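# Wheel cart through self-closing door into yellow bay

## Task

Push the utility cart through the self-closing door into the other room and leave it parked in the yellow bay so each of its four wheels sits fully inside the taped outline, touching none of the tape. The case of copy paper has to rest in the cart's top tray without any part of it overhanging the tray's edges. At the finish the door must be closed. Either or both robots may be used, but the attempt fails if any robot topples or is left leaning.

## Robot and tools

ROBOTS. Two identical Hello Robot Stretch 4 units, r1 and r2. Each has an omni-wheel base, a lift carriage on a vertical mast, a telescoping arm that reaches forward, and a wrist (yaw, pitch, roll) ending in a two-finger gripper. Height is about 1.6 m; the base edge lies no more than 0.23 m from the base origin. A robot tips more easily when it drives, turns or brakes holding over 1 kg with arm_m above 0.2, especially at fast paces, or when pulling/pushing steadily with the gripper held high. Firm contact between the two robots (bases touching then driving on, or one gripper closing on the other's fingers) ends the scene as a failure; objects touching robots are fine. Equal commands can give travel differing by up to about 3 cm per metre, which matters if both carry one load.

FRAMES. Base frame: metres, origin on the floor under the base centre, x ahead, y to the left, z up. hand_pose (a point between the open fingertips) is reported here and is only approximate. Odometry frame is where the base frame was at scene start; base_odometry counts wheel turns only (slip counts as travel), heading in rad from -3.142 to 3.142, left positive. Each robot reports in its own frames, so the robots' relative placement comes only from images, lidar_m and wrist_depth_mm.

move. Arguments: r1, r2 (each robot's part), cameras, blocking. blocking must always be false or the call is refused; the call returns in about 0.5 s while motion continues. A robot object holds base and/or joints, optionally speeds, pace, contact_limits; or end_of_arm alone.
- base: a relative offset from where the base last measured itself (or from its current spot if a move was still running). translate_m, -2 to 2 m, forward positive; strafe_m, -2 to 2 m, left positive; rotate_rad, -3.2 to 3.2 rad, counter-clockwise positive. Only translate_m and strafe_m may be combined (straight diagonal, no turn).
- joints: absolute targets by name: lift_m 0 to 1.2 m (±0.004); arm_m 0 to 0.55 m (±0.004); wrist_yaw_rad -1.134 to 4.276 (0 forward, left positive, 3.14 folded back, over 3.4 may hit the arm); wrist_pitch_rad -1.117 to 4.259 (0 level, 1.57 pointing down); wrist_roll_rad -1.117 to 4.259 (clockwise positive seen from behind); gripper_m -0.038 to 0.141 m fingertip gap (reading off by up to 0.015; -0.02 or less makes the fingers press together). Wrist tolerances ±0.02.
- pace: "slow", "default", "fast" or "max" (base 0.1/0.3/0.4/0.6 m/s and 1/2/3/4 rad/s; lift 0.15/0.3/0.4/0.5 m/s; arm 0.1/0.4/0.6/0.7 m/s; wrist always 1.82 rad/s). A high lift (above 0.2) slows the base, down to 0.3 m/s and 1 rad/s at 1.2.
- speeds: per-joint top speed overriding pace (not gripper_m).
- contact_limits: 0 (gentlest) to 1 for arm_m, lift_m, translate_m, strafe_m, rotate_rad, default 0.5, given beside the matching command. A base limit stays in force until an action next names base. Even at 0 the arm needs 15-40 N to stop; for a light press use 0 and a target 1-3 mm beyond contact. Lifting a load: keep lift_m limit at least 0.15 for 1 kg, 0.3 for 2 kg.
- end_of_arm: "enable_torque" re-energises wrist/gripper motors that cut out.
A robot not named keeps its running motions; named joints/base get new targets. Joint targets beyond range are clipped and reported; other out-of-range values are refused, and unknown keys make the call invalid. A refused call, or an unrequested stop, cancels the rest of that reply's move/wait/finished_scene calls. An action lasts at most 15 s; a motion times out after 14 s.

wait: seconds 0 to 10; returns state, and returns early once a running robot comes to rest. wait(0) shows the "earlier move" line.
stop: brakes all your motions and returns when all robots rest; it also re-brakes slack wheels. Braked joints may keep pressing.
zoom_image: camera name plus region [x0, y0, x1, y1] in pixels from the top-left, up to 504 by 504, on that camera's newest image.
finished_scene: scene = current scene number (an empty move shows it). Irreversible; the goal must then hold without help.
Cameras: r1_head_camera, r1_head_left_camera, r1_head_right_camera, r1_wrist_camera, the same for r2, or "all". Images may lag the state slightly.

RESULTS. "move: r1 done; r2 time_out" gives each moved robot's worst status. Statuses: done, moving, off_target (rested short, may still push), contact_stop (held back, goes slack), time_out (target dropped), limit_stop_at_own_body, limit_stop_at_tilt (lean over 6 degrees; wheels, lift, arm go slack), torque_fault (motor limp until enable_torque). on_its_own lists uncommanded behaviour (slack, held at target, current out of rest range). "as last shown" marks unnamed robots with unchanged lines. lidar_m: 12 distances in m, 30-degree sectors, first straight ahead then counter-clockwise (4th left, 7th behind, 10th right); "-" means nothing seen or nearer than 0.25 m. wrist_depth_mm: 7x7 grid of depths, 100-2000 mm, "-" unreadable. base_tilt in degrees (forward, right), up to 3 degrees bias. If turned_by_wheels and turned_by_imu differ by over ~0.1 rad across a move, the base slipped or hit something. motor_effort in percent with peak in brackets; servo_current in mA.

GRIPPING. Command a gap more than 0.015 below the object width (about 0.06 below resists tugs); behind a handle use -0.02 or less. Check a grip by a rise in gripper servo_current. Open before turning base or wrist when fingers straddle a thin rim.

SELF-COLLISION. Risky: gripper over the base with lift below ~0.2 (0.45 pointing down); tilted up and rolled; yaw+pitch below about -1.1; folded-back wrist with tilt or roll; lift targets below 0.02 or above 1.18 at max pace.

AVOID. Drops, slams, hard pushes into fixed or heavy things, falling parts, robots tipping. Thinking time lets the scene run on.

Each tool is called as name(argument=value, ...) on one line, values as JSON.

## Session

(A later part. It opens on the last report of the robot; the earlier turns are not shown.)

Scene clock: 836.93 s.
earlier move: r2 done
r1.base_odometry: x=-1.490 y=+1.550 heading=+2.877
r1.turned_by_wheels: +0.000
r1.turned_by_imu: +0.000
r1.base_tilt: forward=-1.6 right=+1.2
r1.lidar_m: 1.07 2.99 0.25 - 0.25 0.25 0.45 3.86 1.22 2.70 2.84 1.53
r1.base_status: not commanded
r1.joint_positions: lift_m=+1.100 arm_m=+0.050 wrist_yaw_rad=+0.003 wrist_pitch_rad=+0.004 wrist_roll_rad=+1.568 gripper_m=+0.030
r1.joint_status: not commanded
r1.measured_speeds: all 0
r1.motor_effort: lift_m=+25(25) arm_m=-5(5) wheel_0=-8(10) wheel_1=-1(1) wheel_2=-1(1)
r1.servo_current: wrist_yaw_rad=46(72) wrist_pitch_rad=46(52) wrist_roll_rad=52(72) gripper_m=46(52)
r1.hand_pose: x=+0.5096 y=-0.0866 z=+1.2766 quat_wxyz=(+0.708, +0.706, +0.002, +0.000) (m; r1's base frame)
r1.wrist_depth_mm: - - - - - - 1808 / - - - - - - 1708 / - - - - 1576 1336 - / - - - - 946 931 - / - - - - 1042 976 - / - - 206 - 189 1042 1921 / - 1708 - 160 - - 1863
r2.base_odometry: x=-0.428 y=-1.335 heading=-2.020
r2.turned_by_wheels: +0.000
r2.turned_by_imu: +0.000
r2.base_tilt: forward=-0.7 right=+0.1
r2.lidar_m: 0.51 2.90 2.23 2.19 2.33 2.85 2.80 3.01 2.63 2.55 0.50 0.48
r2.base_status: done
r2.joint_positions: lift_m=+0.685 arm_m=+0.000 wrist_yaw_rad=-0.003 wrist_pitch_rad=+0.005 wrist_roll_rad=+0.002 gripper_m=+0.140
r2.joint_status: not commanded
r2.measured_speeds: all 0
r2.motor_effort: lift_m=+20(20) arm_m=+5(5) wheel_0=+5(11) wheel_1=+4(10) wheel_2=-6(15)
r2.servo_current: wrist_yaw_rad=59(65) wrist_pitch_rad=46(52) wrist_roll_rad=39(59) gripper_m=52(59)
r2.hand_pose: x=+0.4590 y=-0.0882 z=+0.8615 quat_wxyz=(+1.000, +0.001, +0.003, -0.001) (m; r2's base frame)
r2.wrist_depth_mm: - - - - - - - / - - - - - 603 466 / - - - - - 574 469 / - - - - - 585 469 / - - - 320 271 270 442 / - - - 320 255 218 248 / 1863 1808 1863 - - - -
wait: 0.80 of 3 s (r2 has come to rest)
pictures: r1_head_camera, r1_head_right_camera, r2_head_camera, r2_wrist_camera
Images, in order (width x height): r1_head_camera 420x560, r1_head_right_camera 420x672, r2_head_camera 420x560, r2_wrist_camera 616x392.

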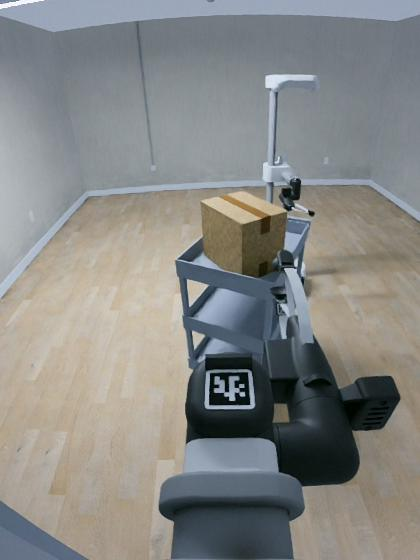

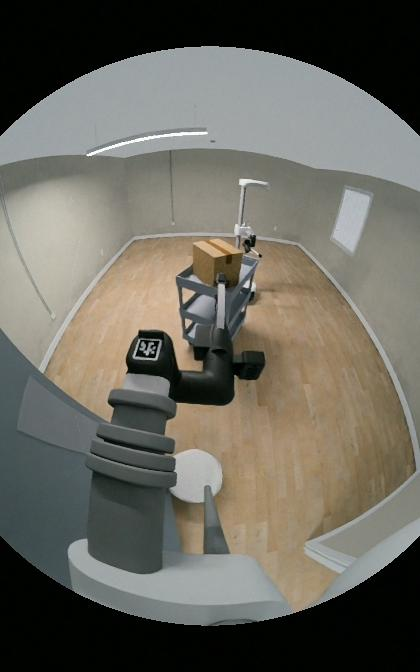

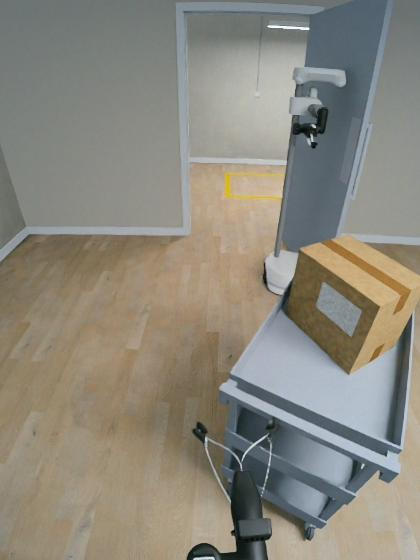

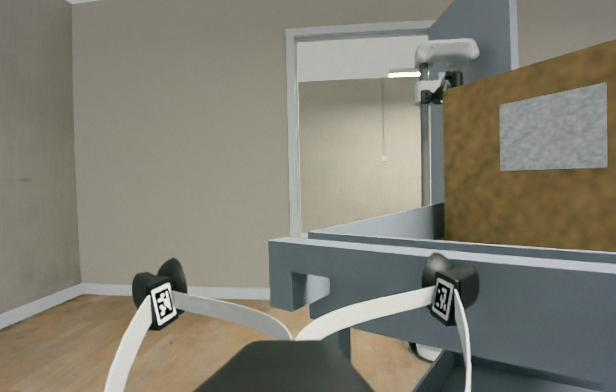

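move(blocking=false, r1={"joints":{"arm_m":0,"wrist_pitch_rad":1.57,"lift_m":1.15}}, r2={"base":{"translate_m":-0.2},"joints":{"wrist_roll_rad":1.57,"gripper_m":0.11,"lift_m":0.688}})

wait(seconds=3)

wait(seconds=3)

move(blocking=false, r2={"base":{"strafe_m":-0.2},"pace":"slow"})

wait(seconds=4, cameras=["r1_head_left_camera","r2_head_camera","r2_wrist_camera"])

Scene clock: 893.83 s.
move: r1 moving; r2 moving
r1.base_odometry: x=-1.490 y=+1.550 heading=+2.877
r1.turned_by_wheels: +0.000
r1.turned_by_imu: +0.000
r1.base_tilt: forward=-1.6 right=+1.3
r1.lidar_m: 1.07 2.98 0.25 - 0.25 0.26 0.46 3.86 1.22 2.71 2.83 1.58
r1.base_status: not commanded
r1.joint_positions: lift_m=+1.135 arm_m=+0.008 wrist_yaw_rad=+0.003 wrist_pitch_rad=+0.584 wrist_roll_rad=+1.568 gripper_m=+0.030
r1.joint_status: lift_m moving; arm_m moving; wrist_pitch_rad moving
r1.measured_speeds: translate_m=+0.000 strafe_m=+0.000 rotate_rad=+0.000 lift_m=+0.099 arm_m=-0.088 wrist_yaw_rad=+0.000 wrist_pitch_rad=+1.819 wrist_roll_rad=+0.000
r1.motor_effort: lift_m=+27(29) arm_m=-7(7) wheel_0=-8(9) wheel_1=-1(1) wheel_2=-1(1)
r1.servo_current: wrist_yaw_rad=59(59) wrist_pitch_rad=65(78) wrist_roll_rad=52(65) gripper_m=46(52)
r1.hand_pose: x=+0.4201 y=-0.0867 z=+1.1538 quat_wxyz=(+0.678, +0.676, +0.205, -0.202) (m; r1's base frame)
r1.wrist_depth_mm: - - - - 1756 1397 1160 / - - - - 1808 1397 1160 / - - 1430 1576 1708 1430 1160 / - - 991 - - 1336 1182 / - - 1060 - - 1366 1182 / - - 207 - 189 1430 1182 / - - - - 1661 1336 1182
r2.base_odometry: x=-0.414 y=-1.308 heading=-2.020
r2.turned_by_wheels: +0.000
r2.turned_by_imu: +0.000
r2.base_tilt: forward=-0.7 right=+0.1
r2.lidar_m: 0.56 2.88 2.24 2.19 2.33 2.83 2.77 2.97 2.60 2.56 0.52 0.49
r2.base_status: translate_m moving
r2.joint_positions: lift_m=+0.688 arm_m=+0.000 wrist_yaw_rad=-0.003 wrist_pitch_rad=+0.005 wrist_roll_rad=+0.589 gripper_m=+0.128
r2.joint_status: lift_m moving; wrist_roll_rad moving; gripper_m moving
r2.measured_speeds: translate_m=-0.121 strafe_m=+0.002 rotate_rad=-0.001 lift_m=+0.000 arm_m=+0.000 wrist_yaw_rad=+0.000 wrist_pitch_rad=+0.000 wrist_roll_rad=+1.820
r2.motor_effort: lift_m=+20(23) arm_m=+4(5) wheel_0=-9(10) wheel_1=-6(8) wheel_2=+12(12)
r2.servo_current: wrist_yaw_rad=52(59) wrist_pitch_rad=46(52) wrist_roll_rad=78(104) gripper_m=98(98)
r2.hand_pose: x=+0.4590 y=-0.0882 z=+0.8644 quat_wxyz=(+0.957, +0.290, +0.002, -0.002) (m; r2's base frame)
r2.wrist_depth_mm: - - - - 597 480 415 / - - - - 647 521 439 / - - - - - 539 214 / - - - - 287 252 270 / - - - 353 332 319 - / - - 217 359 195 - - / - - - - 404 1430 -
pictures: none

Scene clock: 894.83 s.
earlier move: r1 done; r2 moving
r1.base_odometry: x=-1.490 y=+1.550 heading=+2.877
r1.turned_by_wheels: +0.000
r1.turned_by_imu: +0.000
r1.base_tilt: forward=-1.6 right=+1.3
r1.lidar_m: 1.07 2.98 0.25 - 0.25 0.25 0.44 3.86 1.21 2.71 2.84 1.58
r1.base_status: not commanded
r1.joint_positions: lift_m=+1.149 arm_m=+0.000 wrist_yaw_rad=+0.003 wrist_pitch_rad=+1.567 wrist_roll_rad=+1.568 gripper_m=+0.030
r1.joint_status: all done
r1.measured_speeds: all 0
r1.motor_effort: lift_m=+25(29) arm_m=-4(7) wheel_0=-9(9) wheel_1=-1(2) wheel_2=-1(1)
r1.servo_current: wrist_yaw_rad=65(65) wrist_pitch_rad=39(78) wrist_roll_rad=46(72) gripper_m=46(59)
r1.hand_pose: x=+0.1722 y=-0.0874 z=+1.0393 quat_wxyz=(+0.502, +0.499, +0.501, -0.498) (m; r1's base frame)
r1.wrist_depth_mm: 1281 1229 1255 1281 1255 1255 1255 / 1255 1229 1255 1255 1229 1281 1255 / 1255 1281 1255 1308 1255 1229 1255 / 1281 1255 1229 1255 1060 1255 1255 / 1281 1255 1255 1042 1042 1255 347 / 1255 1229 207 1160 187 - - / 1229 1255 1255 148 147 - -
r2.base_odometry: x=-0.346 y=-1.165 heading=-2.020
r2.turned_by_wheels: +0.000
r2.turned_by_imu: +0.000
r2.base_tilt: forward=-0.7 right=+0.0
r2.lidar_m: 0.71 2.92 2.25 2.20 2.32 2.65 2.62 2.82 2.60 2.54 2.71 0.64
r2.base_status: translate_m moving
r2.joint_positions: lift_m=+0.688 arm_m=+0.000 wrist_yaw_rad=-0.003 wrist_pitch_rad=+0.005 wrist_roll_rad=+1.568 gripper_m=+0.110
r2.joint_status: all done
r2.measured_speeds: translate_m=-0.074 strafe_m=+0.001 rotate_rad=-0.001 lift_m=+0.000 arm_m=+0.000 wrist_yaw_rad=+0.000 wrist_pitch_rad=+0.000 wrist_roll_rad=+0.000
r2.motor_effort: lift_m=+21(23) arm_m=+5(5) wheel_0=-3(10) wheel_1=-4(10) wheel_2=+3(13)
r2.servo_current: wrist_yaw_rad=52(59) wrist_pitch_rad=39(52) wrist_roll_rad=52(104) gripper_m=46(98)
r2.hand_pose: x=+0.4590 y=-0.0882 z=+0.8644 quat_wxyz=(+0.708, +0.706, +0.001, -0.003) (m; r2's base frame)
r2.wrist_depth_mm: - - 627 399 976 - - / - - 798 442 1025 - 442 / - - - 500 - - 477 / - - - 549 - 554 535 / - - - - - 1756 1205 / - - 198 - 193 1499 1205 / - - - - - 1756 1182
wait: 1.00 of 3 s (r1 has come to rest)
pictures: none

Scene clock: 895.43 s.
earlier move: r2 done
r1.base_odometry: x=-1.490 y=+1.550 heading=+2.877
r1.turned_by_wheels: +0.000
r1.turned_by_imu: +0.000
r1.base_tilt: forward=-1.6 right=+1.3
r1.lidar_m: 1.07 2.98 0.25 - 0.25 0.25 0.45 3.87 1.21 2.71 2.84 1.52
r1.base_status: not commanded
r1.joint_positions: lift_m=+1.149 arm_m=+0.000 wrist_yaw_rad=+0.003 wrist_pitch_rad=+1.567 wrist_roll_rad=+1.568 gripper_m=+0.030
r1.joint_status: all done
r1.measured_speeds: all 0
r1.motor_effort: lift_m=+25(29) arm_m=-5(7) wheel_0=-8(9) wheel_1=-1(2) wheel_2=-1(1)
r1.servo_current: wrist_yaw_rad=52(65) wrist_pitch_rad=39(78) wrist_roll_rad=59(72) gripper_m=46(59)
r1.hand_pose: x=+0.1722 y=-0.0874 z=+1.0393 quat_wxyz=(+0.502, +0.499, +0.501, -0.498) (m; r1's base frame)
r1.wrist_depth_mm: 1281 1281 1255 1281 1255 1255 1255 / 1281 1281 1229 1255 1255 1229 1255 / 1255 1229 1229 1255 1281 1281 1229 / 1255 1229 1255 1229 1042 1255 1255 / 1281 1229 1229 1042 1060 1255 347 / 1255 1281 207 1138 187 - - / 1229 1281 1255 147 146 - -
r2.base_odometry: x=-0.341 y=-1.155 heading=-2.020
r2.turned_by_wheels: +0.000
r2.turned_by_imu: +0.000
r2.base_tilt: forward=-0.7 right=+0.1
r2.lidar_m: 0.70 2.89 2.27 2.21 2.37 2.65 2.60 2.79 2.59 2.55 2.71 0.64
r2.base_status: done
r2.joint_positions: lift_m=+0.688 arm_m=+0.000 wrist_yaw_rad=-0.003 wrist_pitch_rad=+0.005 wrist_roll_rad=+1.568 gripper_m=+0.110
r2.joint_status: all done
r2.measured_speeds: all 0
r2.motor_effort: lift_m=+21(23) arm_m=+4(5) wheel_0=-3(10) wheel_1=-3(10) wheel_2=+4(13)
r2.servo_current: wrist_yaw_rad=52(65) wrist_pitch_rad=46(52) wrist_roll_rad=46(104) gripper_m=52(98)
r2.hand_pose: x=+0.4590 y=-0.0882 z=+0.8644 quat_wxyz=(+0.708, +0.706, +0.001, -0.003) (m; r2's base frame)
r2.wrist_depth_mm: - - 634 413 991 - - / - - 798 445 1042 - 452 / - - - 504 - - 488 / - - - 554 - 1921 544 / - - - - - 1756 1205 / - - 198 - 193 1499 1182 / - - - - - 1756 1182
wait: 0.60 of 3 s (r2 has come to rest)
pictures: none

Scene clock: 895.93 s.
move: r2 moving
r1: as last shown
r1.base_tilt: forward=-1.6 right=+1.2
r1.lidar_m: 1.08 2.98 0.25 - 0.25 0.25 0.44 3.87 1.21 2.69 2.82 1.56
r1.motor_effort: lift_m=+25(25) arm_m=-5(5) wheel_0=-8(9) wheel_1=-1(1) wheel_2=-1(1)
r1.servo_current: wrist_yaw_rad=46(65) wrist_pitch_rad=39(46) wrist_roll_rad=59(65) gripper_m=52(52)
r1.wrist_depth_mm: 1255 1255 1255 1229 1255 1255 1229 / 1255 1255 1229 1255 1255 1255 1255 / 1255 1255 1255 1255 1255 1255 1229 / 1255 1229 1281 1229 1060 1255 1255 / 1255 1255 1255 1060 1042 1255 347 / 1255 1229 207 1138 188 - - / 1255 1229 1229 148 146 - -
r2.base_odometry: x=-0.354 y=-1.149 heading=-2.020
r2.turned_by_wheels: +0.000
r2.turned_by_imu: +0.000
r2.base_tilt: forward=-0.7 right=+0.1
r2.lidar_m: 0.67 2.93 2.30 2.21 2.34 2.66 2.59 2.80 2.57 2.53 2.68 0.63
r2.base_status: strafe_m moving
r2.joint_positions: lift_m=+0.688 arm_m=+0.000 wrist_yaw_rad=-0.003 wrist_pitch_rad=+0.005 wrist_roll_rad=+1.568 gripper_m=+0.110
r2.joint_status: not commanded
r2.measured_speeds: translate_m=+0.000 strafe_m=-0.056 rotate_rad=-0.002 lift_m=+0.000 arm_m=+0.000 wrist_yaw_rad=+0.000 wrist_pitch_rad=+0.000 wrist_roll_rad=+0.000
r2.motor_effort: lift_m=+21(21) arm_m=+5(5) wheel_0=+11(11) wheel_1=-10(10) wheel_2=-1(1)
r2.servo_current: wrist_yaw_rad=46(59) wrist_pitch_rad=46(52) wrist_roll_rad=52(59) gripper_m=46(52)
r2.hand_pose: x=+0.4590 y=-0.0882 z=+0.8644 quat_wxyz=(+0.708, +0.706, +0.001, -0.003) (m; r2's base frame)
r2.wrist_depth_mm: - - 627 402 976 - - / - - 778 452 1008 - 449 / - - - 866 - - 480 / - - - 554 - 1921 535 / - - - - - 1708 1182 / - - 198 - 193 1537 1205 / - - - - - 1756 1205
pictures: none

Scene clock: 898.57 s.
earlier move: r2 done
r1.base_odometry: x=-1.490 y=+1.550 heading=+2.877
r1.turned_by_wheels: +0.000
r1.turned_by_imu: +0.000
r1.base_tilt: forward=-1.6 right=+1.3
r1.lidar_m: 1.07 2.97 0.25 - 0.25 0.25 0.45 3.87 1.21 2.72 2.84 1.55
r1.base_status: not commanded
r1.joint_positions: lift_m=+1.149 arm_m=+0.000 wrist_yaw_rad=+0.003 wrist_pitch_rad=+1.567 wrist_roll_rad=+1.568 gripper_m=+0.030
r1.joint_status: not commanded
r1.measured_speeds: all 0
r1.motor_effort: lift_m=+25(25) arm_m=-5(5) wheel_0=-8(9) wheel_1=-1(1) wheel_2=-1(1)
r1.servo_current: wrist_yaw_rad=46(65) wrist_pitch_rad=46(52) wrist_roll_rad=59(72) gripper_m=46(52)
r1.hand_pose: x=+0.1722 y=-0.0874 z=+1.0393 quat_wxyz=(+0.502, +0.499, +0.501, -0.498) (m; r1's base frame)
r1.wrist_depth_mm: 1229 1255 1255 1255 1229 1205 1255 / 1229 1229 1255 1281 1255 1229 1255 / 1229 1281 1255 1281 1229 1255 1281 / 1255 1255 1229 1229 1042 1255 1255 / 1255 1281 1255 1025 1042 1255 347 / 1255 1205 208 1160 187 - - / 1255 1281 1255 147 146 - -
r2.base_odometry: x=-0.521 y=-1.069 heading=-2.020
r2.turned_by_wheels: +0.000
r2.turned_by_imu: +0.000
r2.base_tilt: forward=-0.7 right=+0.0
r2.lidar_m: 0.57 3.17 2.43 2.40 2.56 2.65 2.62 2.82 2.39 2.33 2.53 0.54
r2.base_status: done
r2.joint_positions: lift_m=+0.688 arm_m=+0.000 wrist_yaw_rad=-0.003 wrist_pitch_rad=+0.005 wrist_roll_rad=+1.568 gripper_m=+0.110
r2.joint_status: not commanded
r2.measured_speeds: all 0
r2.motor_effort: lift_m=+21(21) arm_m=+4(5) wheel_0=+3(11) wheel_1=-4(10) wheel_2=+0(1)
r2.servo_current: wrist_yaw_rad=39(65) wrist_pitch_rad=39(52) wrist_roll_rad=39(72) gripper_m=52(59)
r2.hand_pose: x=+0.4590 y=-0.0882 z=+0.8644 quat_wxyz=(+0.708, +0.706, +0.001, -0.003) (m; r2's base frame)
r2.wrist_depth_mm: - - 661 452 - 340 - / - - 615 281 336 336 - / - - 634 359 377 - - / - - - 397 - - - / - - - 477 - - 459 / - - 198 492 189 - 525 / - - - - - 1618 1138
wait: 2.63 of 4 s (r2 has come to rest)
pictures: r1_head_left_camera, r2_head_camera, r2_wrist_camera
Images, in order (width x height): r1_head_left_camera 420x672, r2_head_camera 420x560, r2_wrist_camera 616x392.

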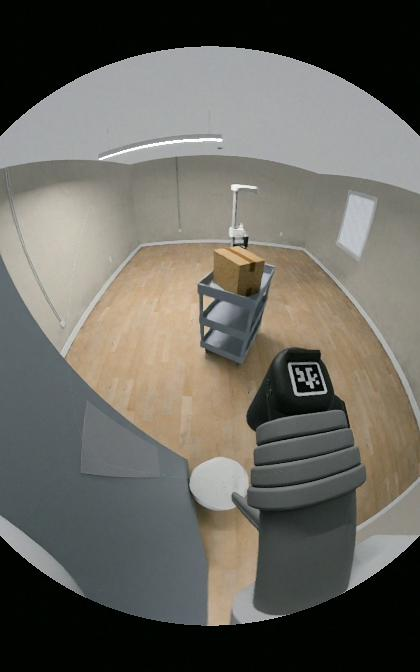

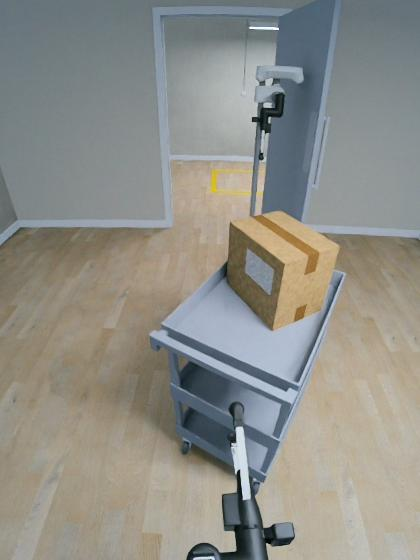

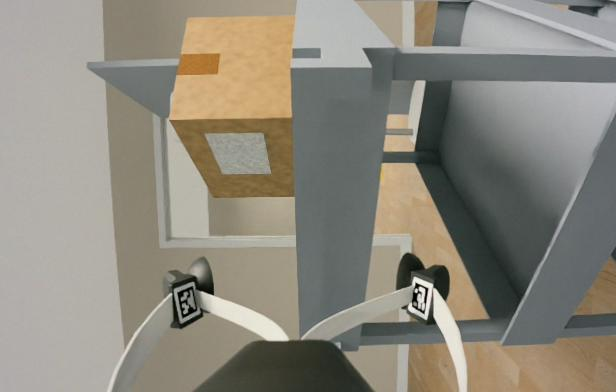

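move(blocking=false, r2={"base":{"translate_m":0.275},"pace":"slow","contact_limits":{"translate_m":0.1}})

wait(seconds=4)

move(blocking=false, r2={"joints":{"gripper_m":-0.025}})

wait(seconds=3, cameras=["r2_head_camera","r2_wrist_camera"])

Scene clock: 908.93 s.
move: r2 moving
r1: as last shown
r1.lidar_m: 1.05 3.00 0.25 - 0.25 0.25 0.48 3.89 1.22 2.70 2.85 1.55
r1.servo_current: wrist_yaw_rad=46(65) wrist_pitch_rad=39(52) wrist_roll_rad=46(72) gripper_m=46(52)
r1.hand_pose: x=+0.1722 y=-0.0874 z=+1.0393 quat_wxyz=(+0.502, +0.499, +0.500, -0.498) (m; r1's base frame)
r1.wrist_depth_mm: 1281 1229 1281 1255 1229 1255 1255 / 1255 1229 1281 1255 1255 1255 1281 / 1281 1229 1229 1255 1255 1255 1255 / 1255 1281 1281 1255 1042 1255 1255 / 1255 1255 1255 1025 1042 1229 345 / 1281 1229 207 1138 187 - - / 1255 1255 1255 147 146 - -
r2.base_odometry: x=-0.526 y=-1.080 heading=-2.020
r2.turned_by_wheels: +0.000
r2.turned_by_imu: +0.001
r2.base_tilt: forward=-0.7 right=+0.0
r2.lidar_m: 0.55 3.16 2.48 2.40 2.58 2.69 2.65 2.82 2.38 2.31 2.53 0.53
r2.base_status: translate_m moving
r2.joint_positions: lift_m=+0.688 arm_m=+0.000 wrist_yaw_rad=-0.003 wrist_pitch_rad=+0.005 wrist_roll_rad=+1.568 gripper_m=+0.110
r2.joint_status: not commanded
r2.measured_speeds: translate_m=+0.049 strafe_m=+0.001 rotate_rad=+0.001 lift_m=+0.000 arm_m=+0.000 wrist_yaw_rad=+0.000 wrist_pitch_rad=+0.000 wrist_roll_rad=+0.000
r2.motor_effort: lift_m=+21(21) arm_m=+4(5) wheel_0=+6(8) wheel_1=+6(8) wheel_2=-10(11)
r2.servo_current: wrist_yaw_rad=52(59) wrist_pitch_rad=46(52) wrist_roll_rad=33(52) gripper_m=52(59)
r2.contact_limits: translate_m 0.1
r2.hand_pose: x=+0.4590 y=-0.0882 z=+0.8644 quat_wxyz=(+0.708, +0.706, +0.001, -0.003) (m; r2's base frame)
r2.wrist_depth_mm: - - 654 413 - 809 - / - - 603 276 322 327 - / - - 634 351 366 - - / - - - 387 - - - / - - - 452 462 - 462 / - - 198 477 188 - 512 / - - - - - 1576 1138
pictures: none

Scene clock: 912.47 s.
earlier move: r2 done
r1.base_odometry: x=-1.490 y=+1.550 heading=+2.877
r1.turned_by_wheels: +0.000
r1.turned_by_imu: +0.000
r1.base_tilt: forward=-1.6 right=+1.3
r1.lidar_m: 0.99 2.98 0.25 - 0.25 0.25 0.45 3.88 1.21 2.70 2.83 1.44
r1.base_status: not commanded
r1.joint_positions: lift_m=+1.149 arm_m=+0.000 wrist_yaw_rad=+0.003 wrist_pitch_rad=+1.567 wrist_roll_rad=+1.568 gripper_m=+0.030
r1.joint_status: not commanded
r1.measured_speeds: all 0
r1.motor_effort: lift_m=+25(25) arm_m=-5(5) wheel_0=-9(9) wheel_1=-1(1) wheel_2=-1(1)
r1.servo_current: wrist_yaw_rad=52(72) wrist_pitch_rad=46(52) wrist_roll_rad=46(72) gripper_m=46(52)
r1.hand_pose: x=+0.1722 y=-0.0874 z=+1.0393 quat_wxyz=(+0.502, +0.499, +0.500, -0.498) (m; r1's base frame)
r1.wrist_depth_mm: 1255 1229 1255 1255 1255 1205 1255 / 1281 1229 1255 1229 1255 1229 1281 / 1229 1255 1255 1229 1255 1255 1255 / 1255 1255 1255 1255 1042 1255 1255 / 1281 1255 1255 1042 1025 1281 347 / 1255 1229 207 1138 187 - - / 1255 1255 1255 147 146 - -
r2.base_odometry: x=-0.640 y=-1.316 heading=-2.020
r2.turned_by_wheels: +0.000
r2.turned_by_imu: +0.001
r2.base_tilt: forward=-0.7 right=+0.1
r2.lidar_m: 0.46 3.11 2.42 2.39 2.53 2.95 2.89 3.08 2.42 2.34 2.57 0.36
r2.base_status: done
r2.joint_positions: lift_m=+0.688 arm_m=+0.000 wrist_yaw_rad=-0.003 wrist_pitch_rad=+0.005 wrist_roll_rad=+1.569 gripper_m=+0.110
r2.joint_status: not commanded
r2.measured_speeds: all 0
r2.motor_effort: lift_m=+21(21) arm_m=+4(5) wheel_0=+5(11) wheel_1=+4(8) wheel_2=-5(14)
r2.servo_current: wrist_yaw_rad=46(65) wrist_pitch_rad=46(52) wrist_roll_rad=46(59) gripper_m=46(59)
r2.contact_limits: translate_m 0.1
r2.hand_pose: x=+0.4590 y=-0.0882 z=+0.8644 quat_wxyz=(+0.708, +0.707, +0.001, -0.003) (m; r2's base frame)
r2.wrist_depth_mm: - 389 387 103 158 - - / - 449 433 112 175 - - / - - 569 125 195 - - / - - - 145 223 - - / - - - 167 249 1756 535 / - - 198 186 193 1499 484 / - - - - 407 407 415
wait: 3.53 of 4 s (r2 has come to rest)
pictures: none

Scene clock: 912.97 s.
move: r2 moving
r1: as last shown
r1.base_tilt: forward=-1.5 right=+1.3
r1.lidar_m: 0.98 2.99 0.25 - 0.25 0.25 0.47 3.88 1.22 2.68 2.83 1.45
r1.motor_effort: lift_m=+25(25) arm_m=-5(5) wheel_0=-8(9) wheel_1=-1(1) wheel_2=-1(1)
r1.servo_current: wrist_yaw_rad=59(59) wrist_pitch_rad=46(46) wrist_roll_rad=52(65) gripper_m=52(52)
r1.wrist_depth_mm: 1255 1281 1255 1255 1229 1229 1281 / 1255 1255 1255 1255 1255 1255 1255 / 1255 1255 1255 1229 1205 1281 1255 / 1255 1229 1255 1281 1042 1255 1229 / 1255 1255 1229 1042 1060 1281 347 / 1255 1255 207 1160 188 - - / 1229 1229 1255 148 146 - -
r2.base_odometry: x=-0.640 y=-1.316 heading=-2.020
r2.turned_by_wheels: +0.000
r2.turned_by_imu: +0.000
r2.base_tilt: forward=-0.7 right=+0.1
r2.lidar_m: 0.46 3.13 2.42 2.38 2.54 2.97 2.92 3.07 2.42 2.36 2.53 0.34
r2.base_status: not commanded
r2.joint_positions: lift_m=+0.688 arm_m=+0.000 wrist_yaw_rad=-0.003 wrist_pitch_rad=+0.005 wrist_roll_rad=+1.569 gripper_m=+0.094
r2.joint_status: gripper_m moving
r2.measured_speeds: all 0
r2.motor_effort: lift_m=+21(21) arm_m=+4(5) wheel_0=+5(5) wheel_1=+3(4) wheel_2=-5(5)
r2.servo_current: wrist_yaw_rad=46(59) wrist_pitch_rad=39(52) wrist_roll_rad=59(59) gripper_m=117(117)
r2.contact_limits: translate_m 0.1
r2.hand_pose: x=+0.4590 y=-0.0882 z=+0.8644 quat_wxyz=(+0.708, +0.707, +0.001, -0.003) (m; r2's base frame)
r2.wrist_depth_mm: - 389 389 103 158 - - / - 445 430 112 176 - - / - - 564 125 195 - - / - - - 145 221 - - / - - - 167 248 1756 530 / - - 195 186 196 1499 492 / - - - - 407 404 413
pictures: none

Scene clock: 914.53 s.
earlier move: r2 done
r1.base_odometry: x=-1.490 y=+1.550 heading=+2.877
r1.turned_by_wheels: +0.000
r1.turned_by_imu: +0.000
r1.base_tilt: forward=-1.6 right=+1.3
r1.lidar_m: 1.00 3.01 0.25 - 0.25 0.25 0.45 3.88 1.22 2.69 2.83 1.47
r1.base_status: not commanded
r1.joint_positions: lift_m=+1.149 arm_m=+0.000 wrist_yaw_rad=+0.003 wrist_pitch_rad=+1.567 wrist_roll_rad=+1.568 gripper_m=+0.030
r1.joint_status: not commanded
r1.measured_speeds: all 0
r1.motor_effort: lift_m=+25(25) arm_m=-5(5) wheel_0=-9(9) wheel_1=-1(1) wheel_2=-1(1)
r1.servo_current: wrist_yaw_rad=46(65) wrist_pitch_rad=39(52) wrist_roll_rad=52(72) gripper_m=52(59)
r1.hand_pose: x=+0.1722 y=-0.0874 z=+1.0393 quat_wxyz=(+0.502, +0.499, +0.500, -0.498) (m; r1's base frame)
r1.wrist_depth_mm: 1229 1255 1255 1229 1229 1281 1255 / 1255 1229 1255 1281 1255 1229 1255 / 1229 1229 1255 1229 1255 1255 1229 / 1255 1255 1229 1255 1042 1255 1255 / 1229 1281 1281 1060 1025 1255 345 / 1281 1281 208 1138 187 - - / 1255 1229 1255 147 146 - -
r2.base_odometry: x=-0.640 y=-1.316 heading=-2.020
r2.turned_by_wheels: +0.000
r2.turned_by_imu: +0.000
r2.base_tilt: forward=-0.6 right=+0.0
r2.lidar_m: 0.47 3.12 2.45 2.39 2.51 2.96 2.88 3.12 2.43 2.37 2.55 0.35
r2.base_status: not commanded
r2.joint_positions: lift_m=+0.688 arm_m=+0.000 wrist_yaw_rad=-0.002 wrist_pitch_rad=+0.005 wrist_roll_rad=+1.569 gripper_m=-0.023
r2.joint_status: all done
r2.measured_speeds: all 0
r2.motor_effort: lift_m=+21(21) arm_m=+4(5) wheel_0=+4(5) wheel_1=+3(4) wheel_2=-4(5)
r2.servo_current: wrist_yaw_rad=46(59) wrist_pitch_rad=46(52) wrist_roll_rad=33(59) gripper_m=137(273)
r2.contact_limits: translate_m 0.1
r2.hand_pose: x=+0.4591 y=-0.0880 z=+0.8644 quat_wxyz=(+0.708, +0.707, +0.001, -0.003) (m; r2's base frame)
r2.wrist_depth_mm: - 382 377 - 152 - - / - 436 424 107 168 - - / - - 559 115 187 - - / - - - 135 213 - - / - - - 157 243 1708 535 / - - 187 179 177 1499 484 / - - - - 394 387 399
wait: 1.57 of 3 s (r2 has come to rest)
pictures: r2_head_camera, r2_wrist_camera
Images, in order (width x height): r2_head_camera 420x560, r2_wrist_camera 616x392.

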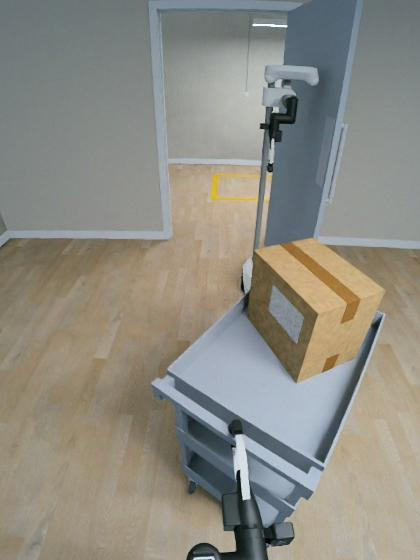

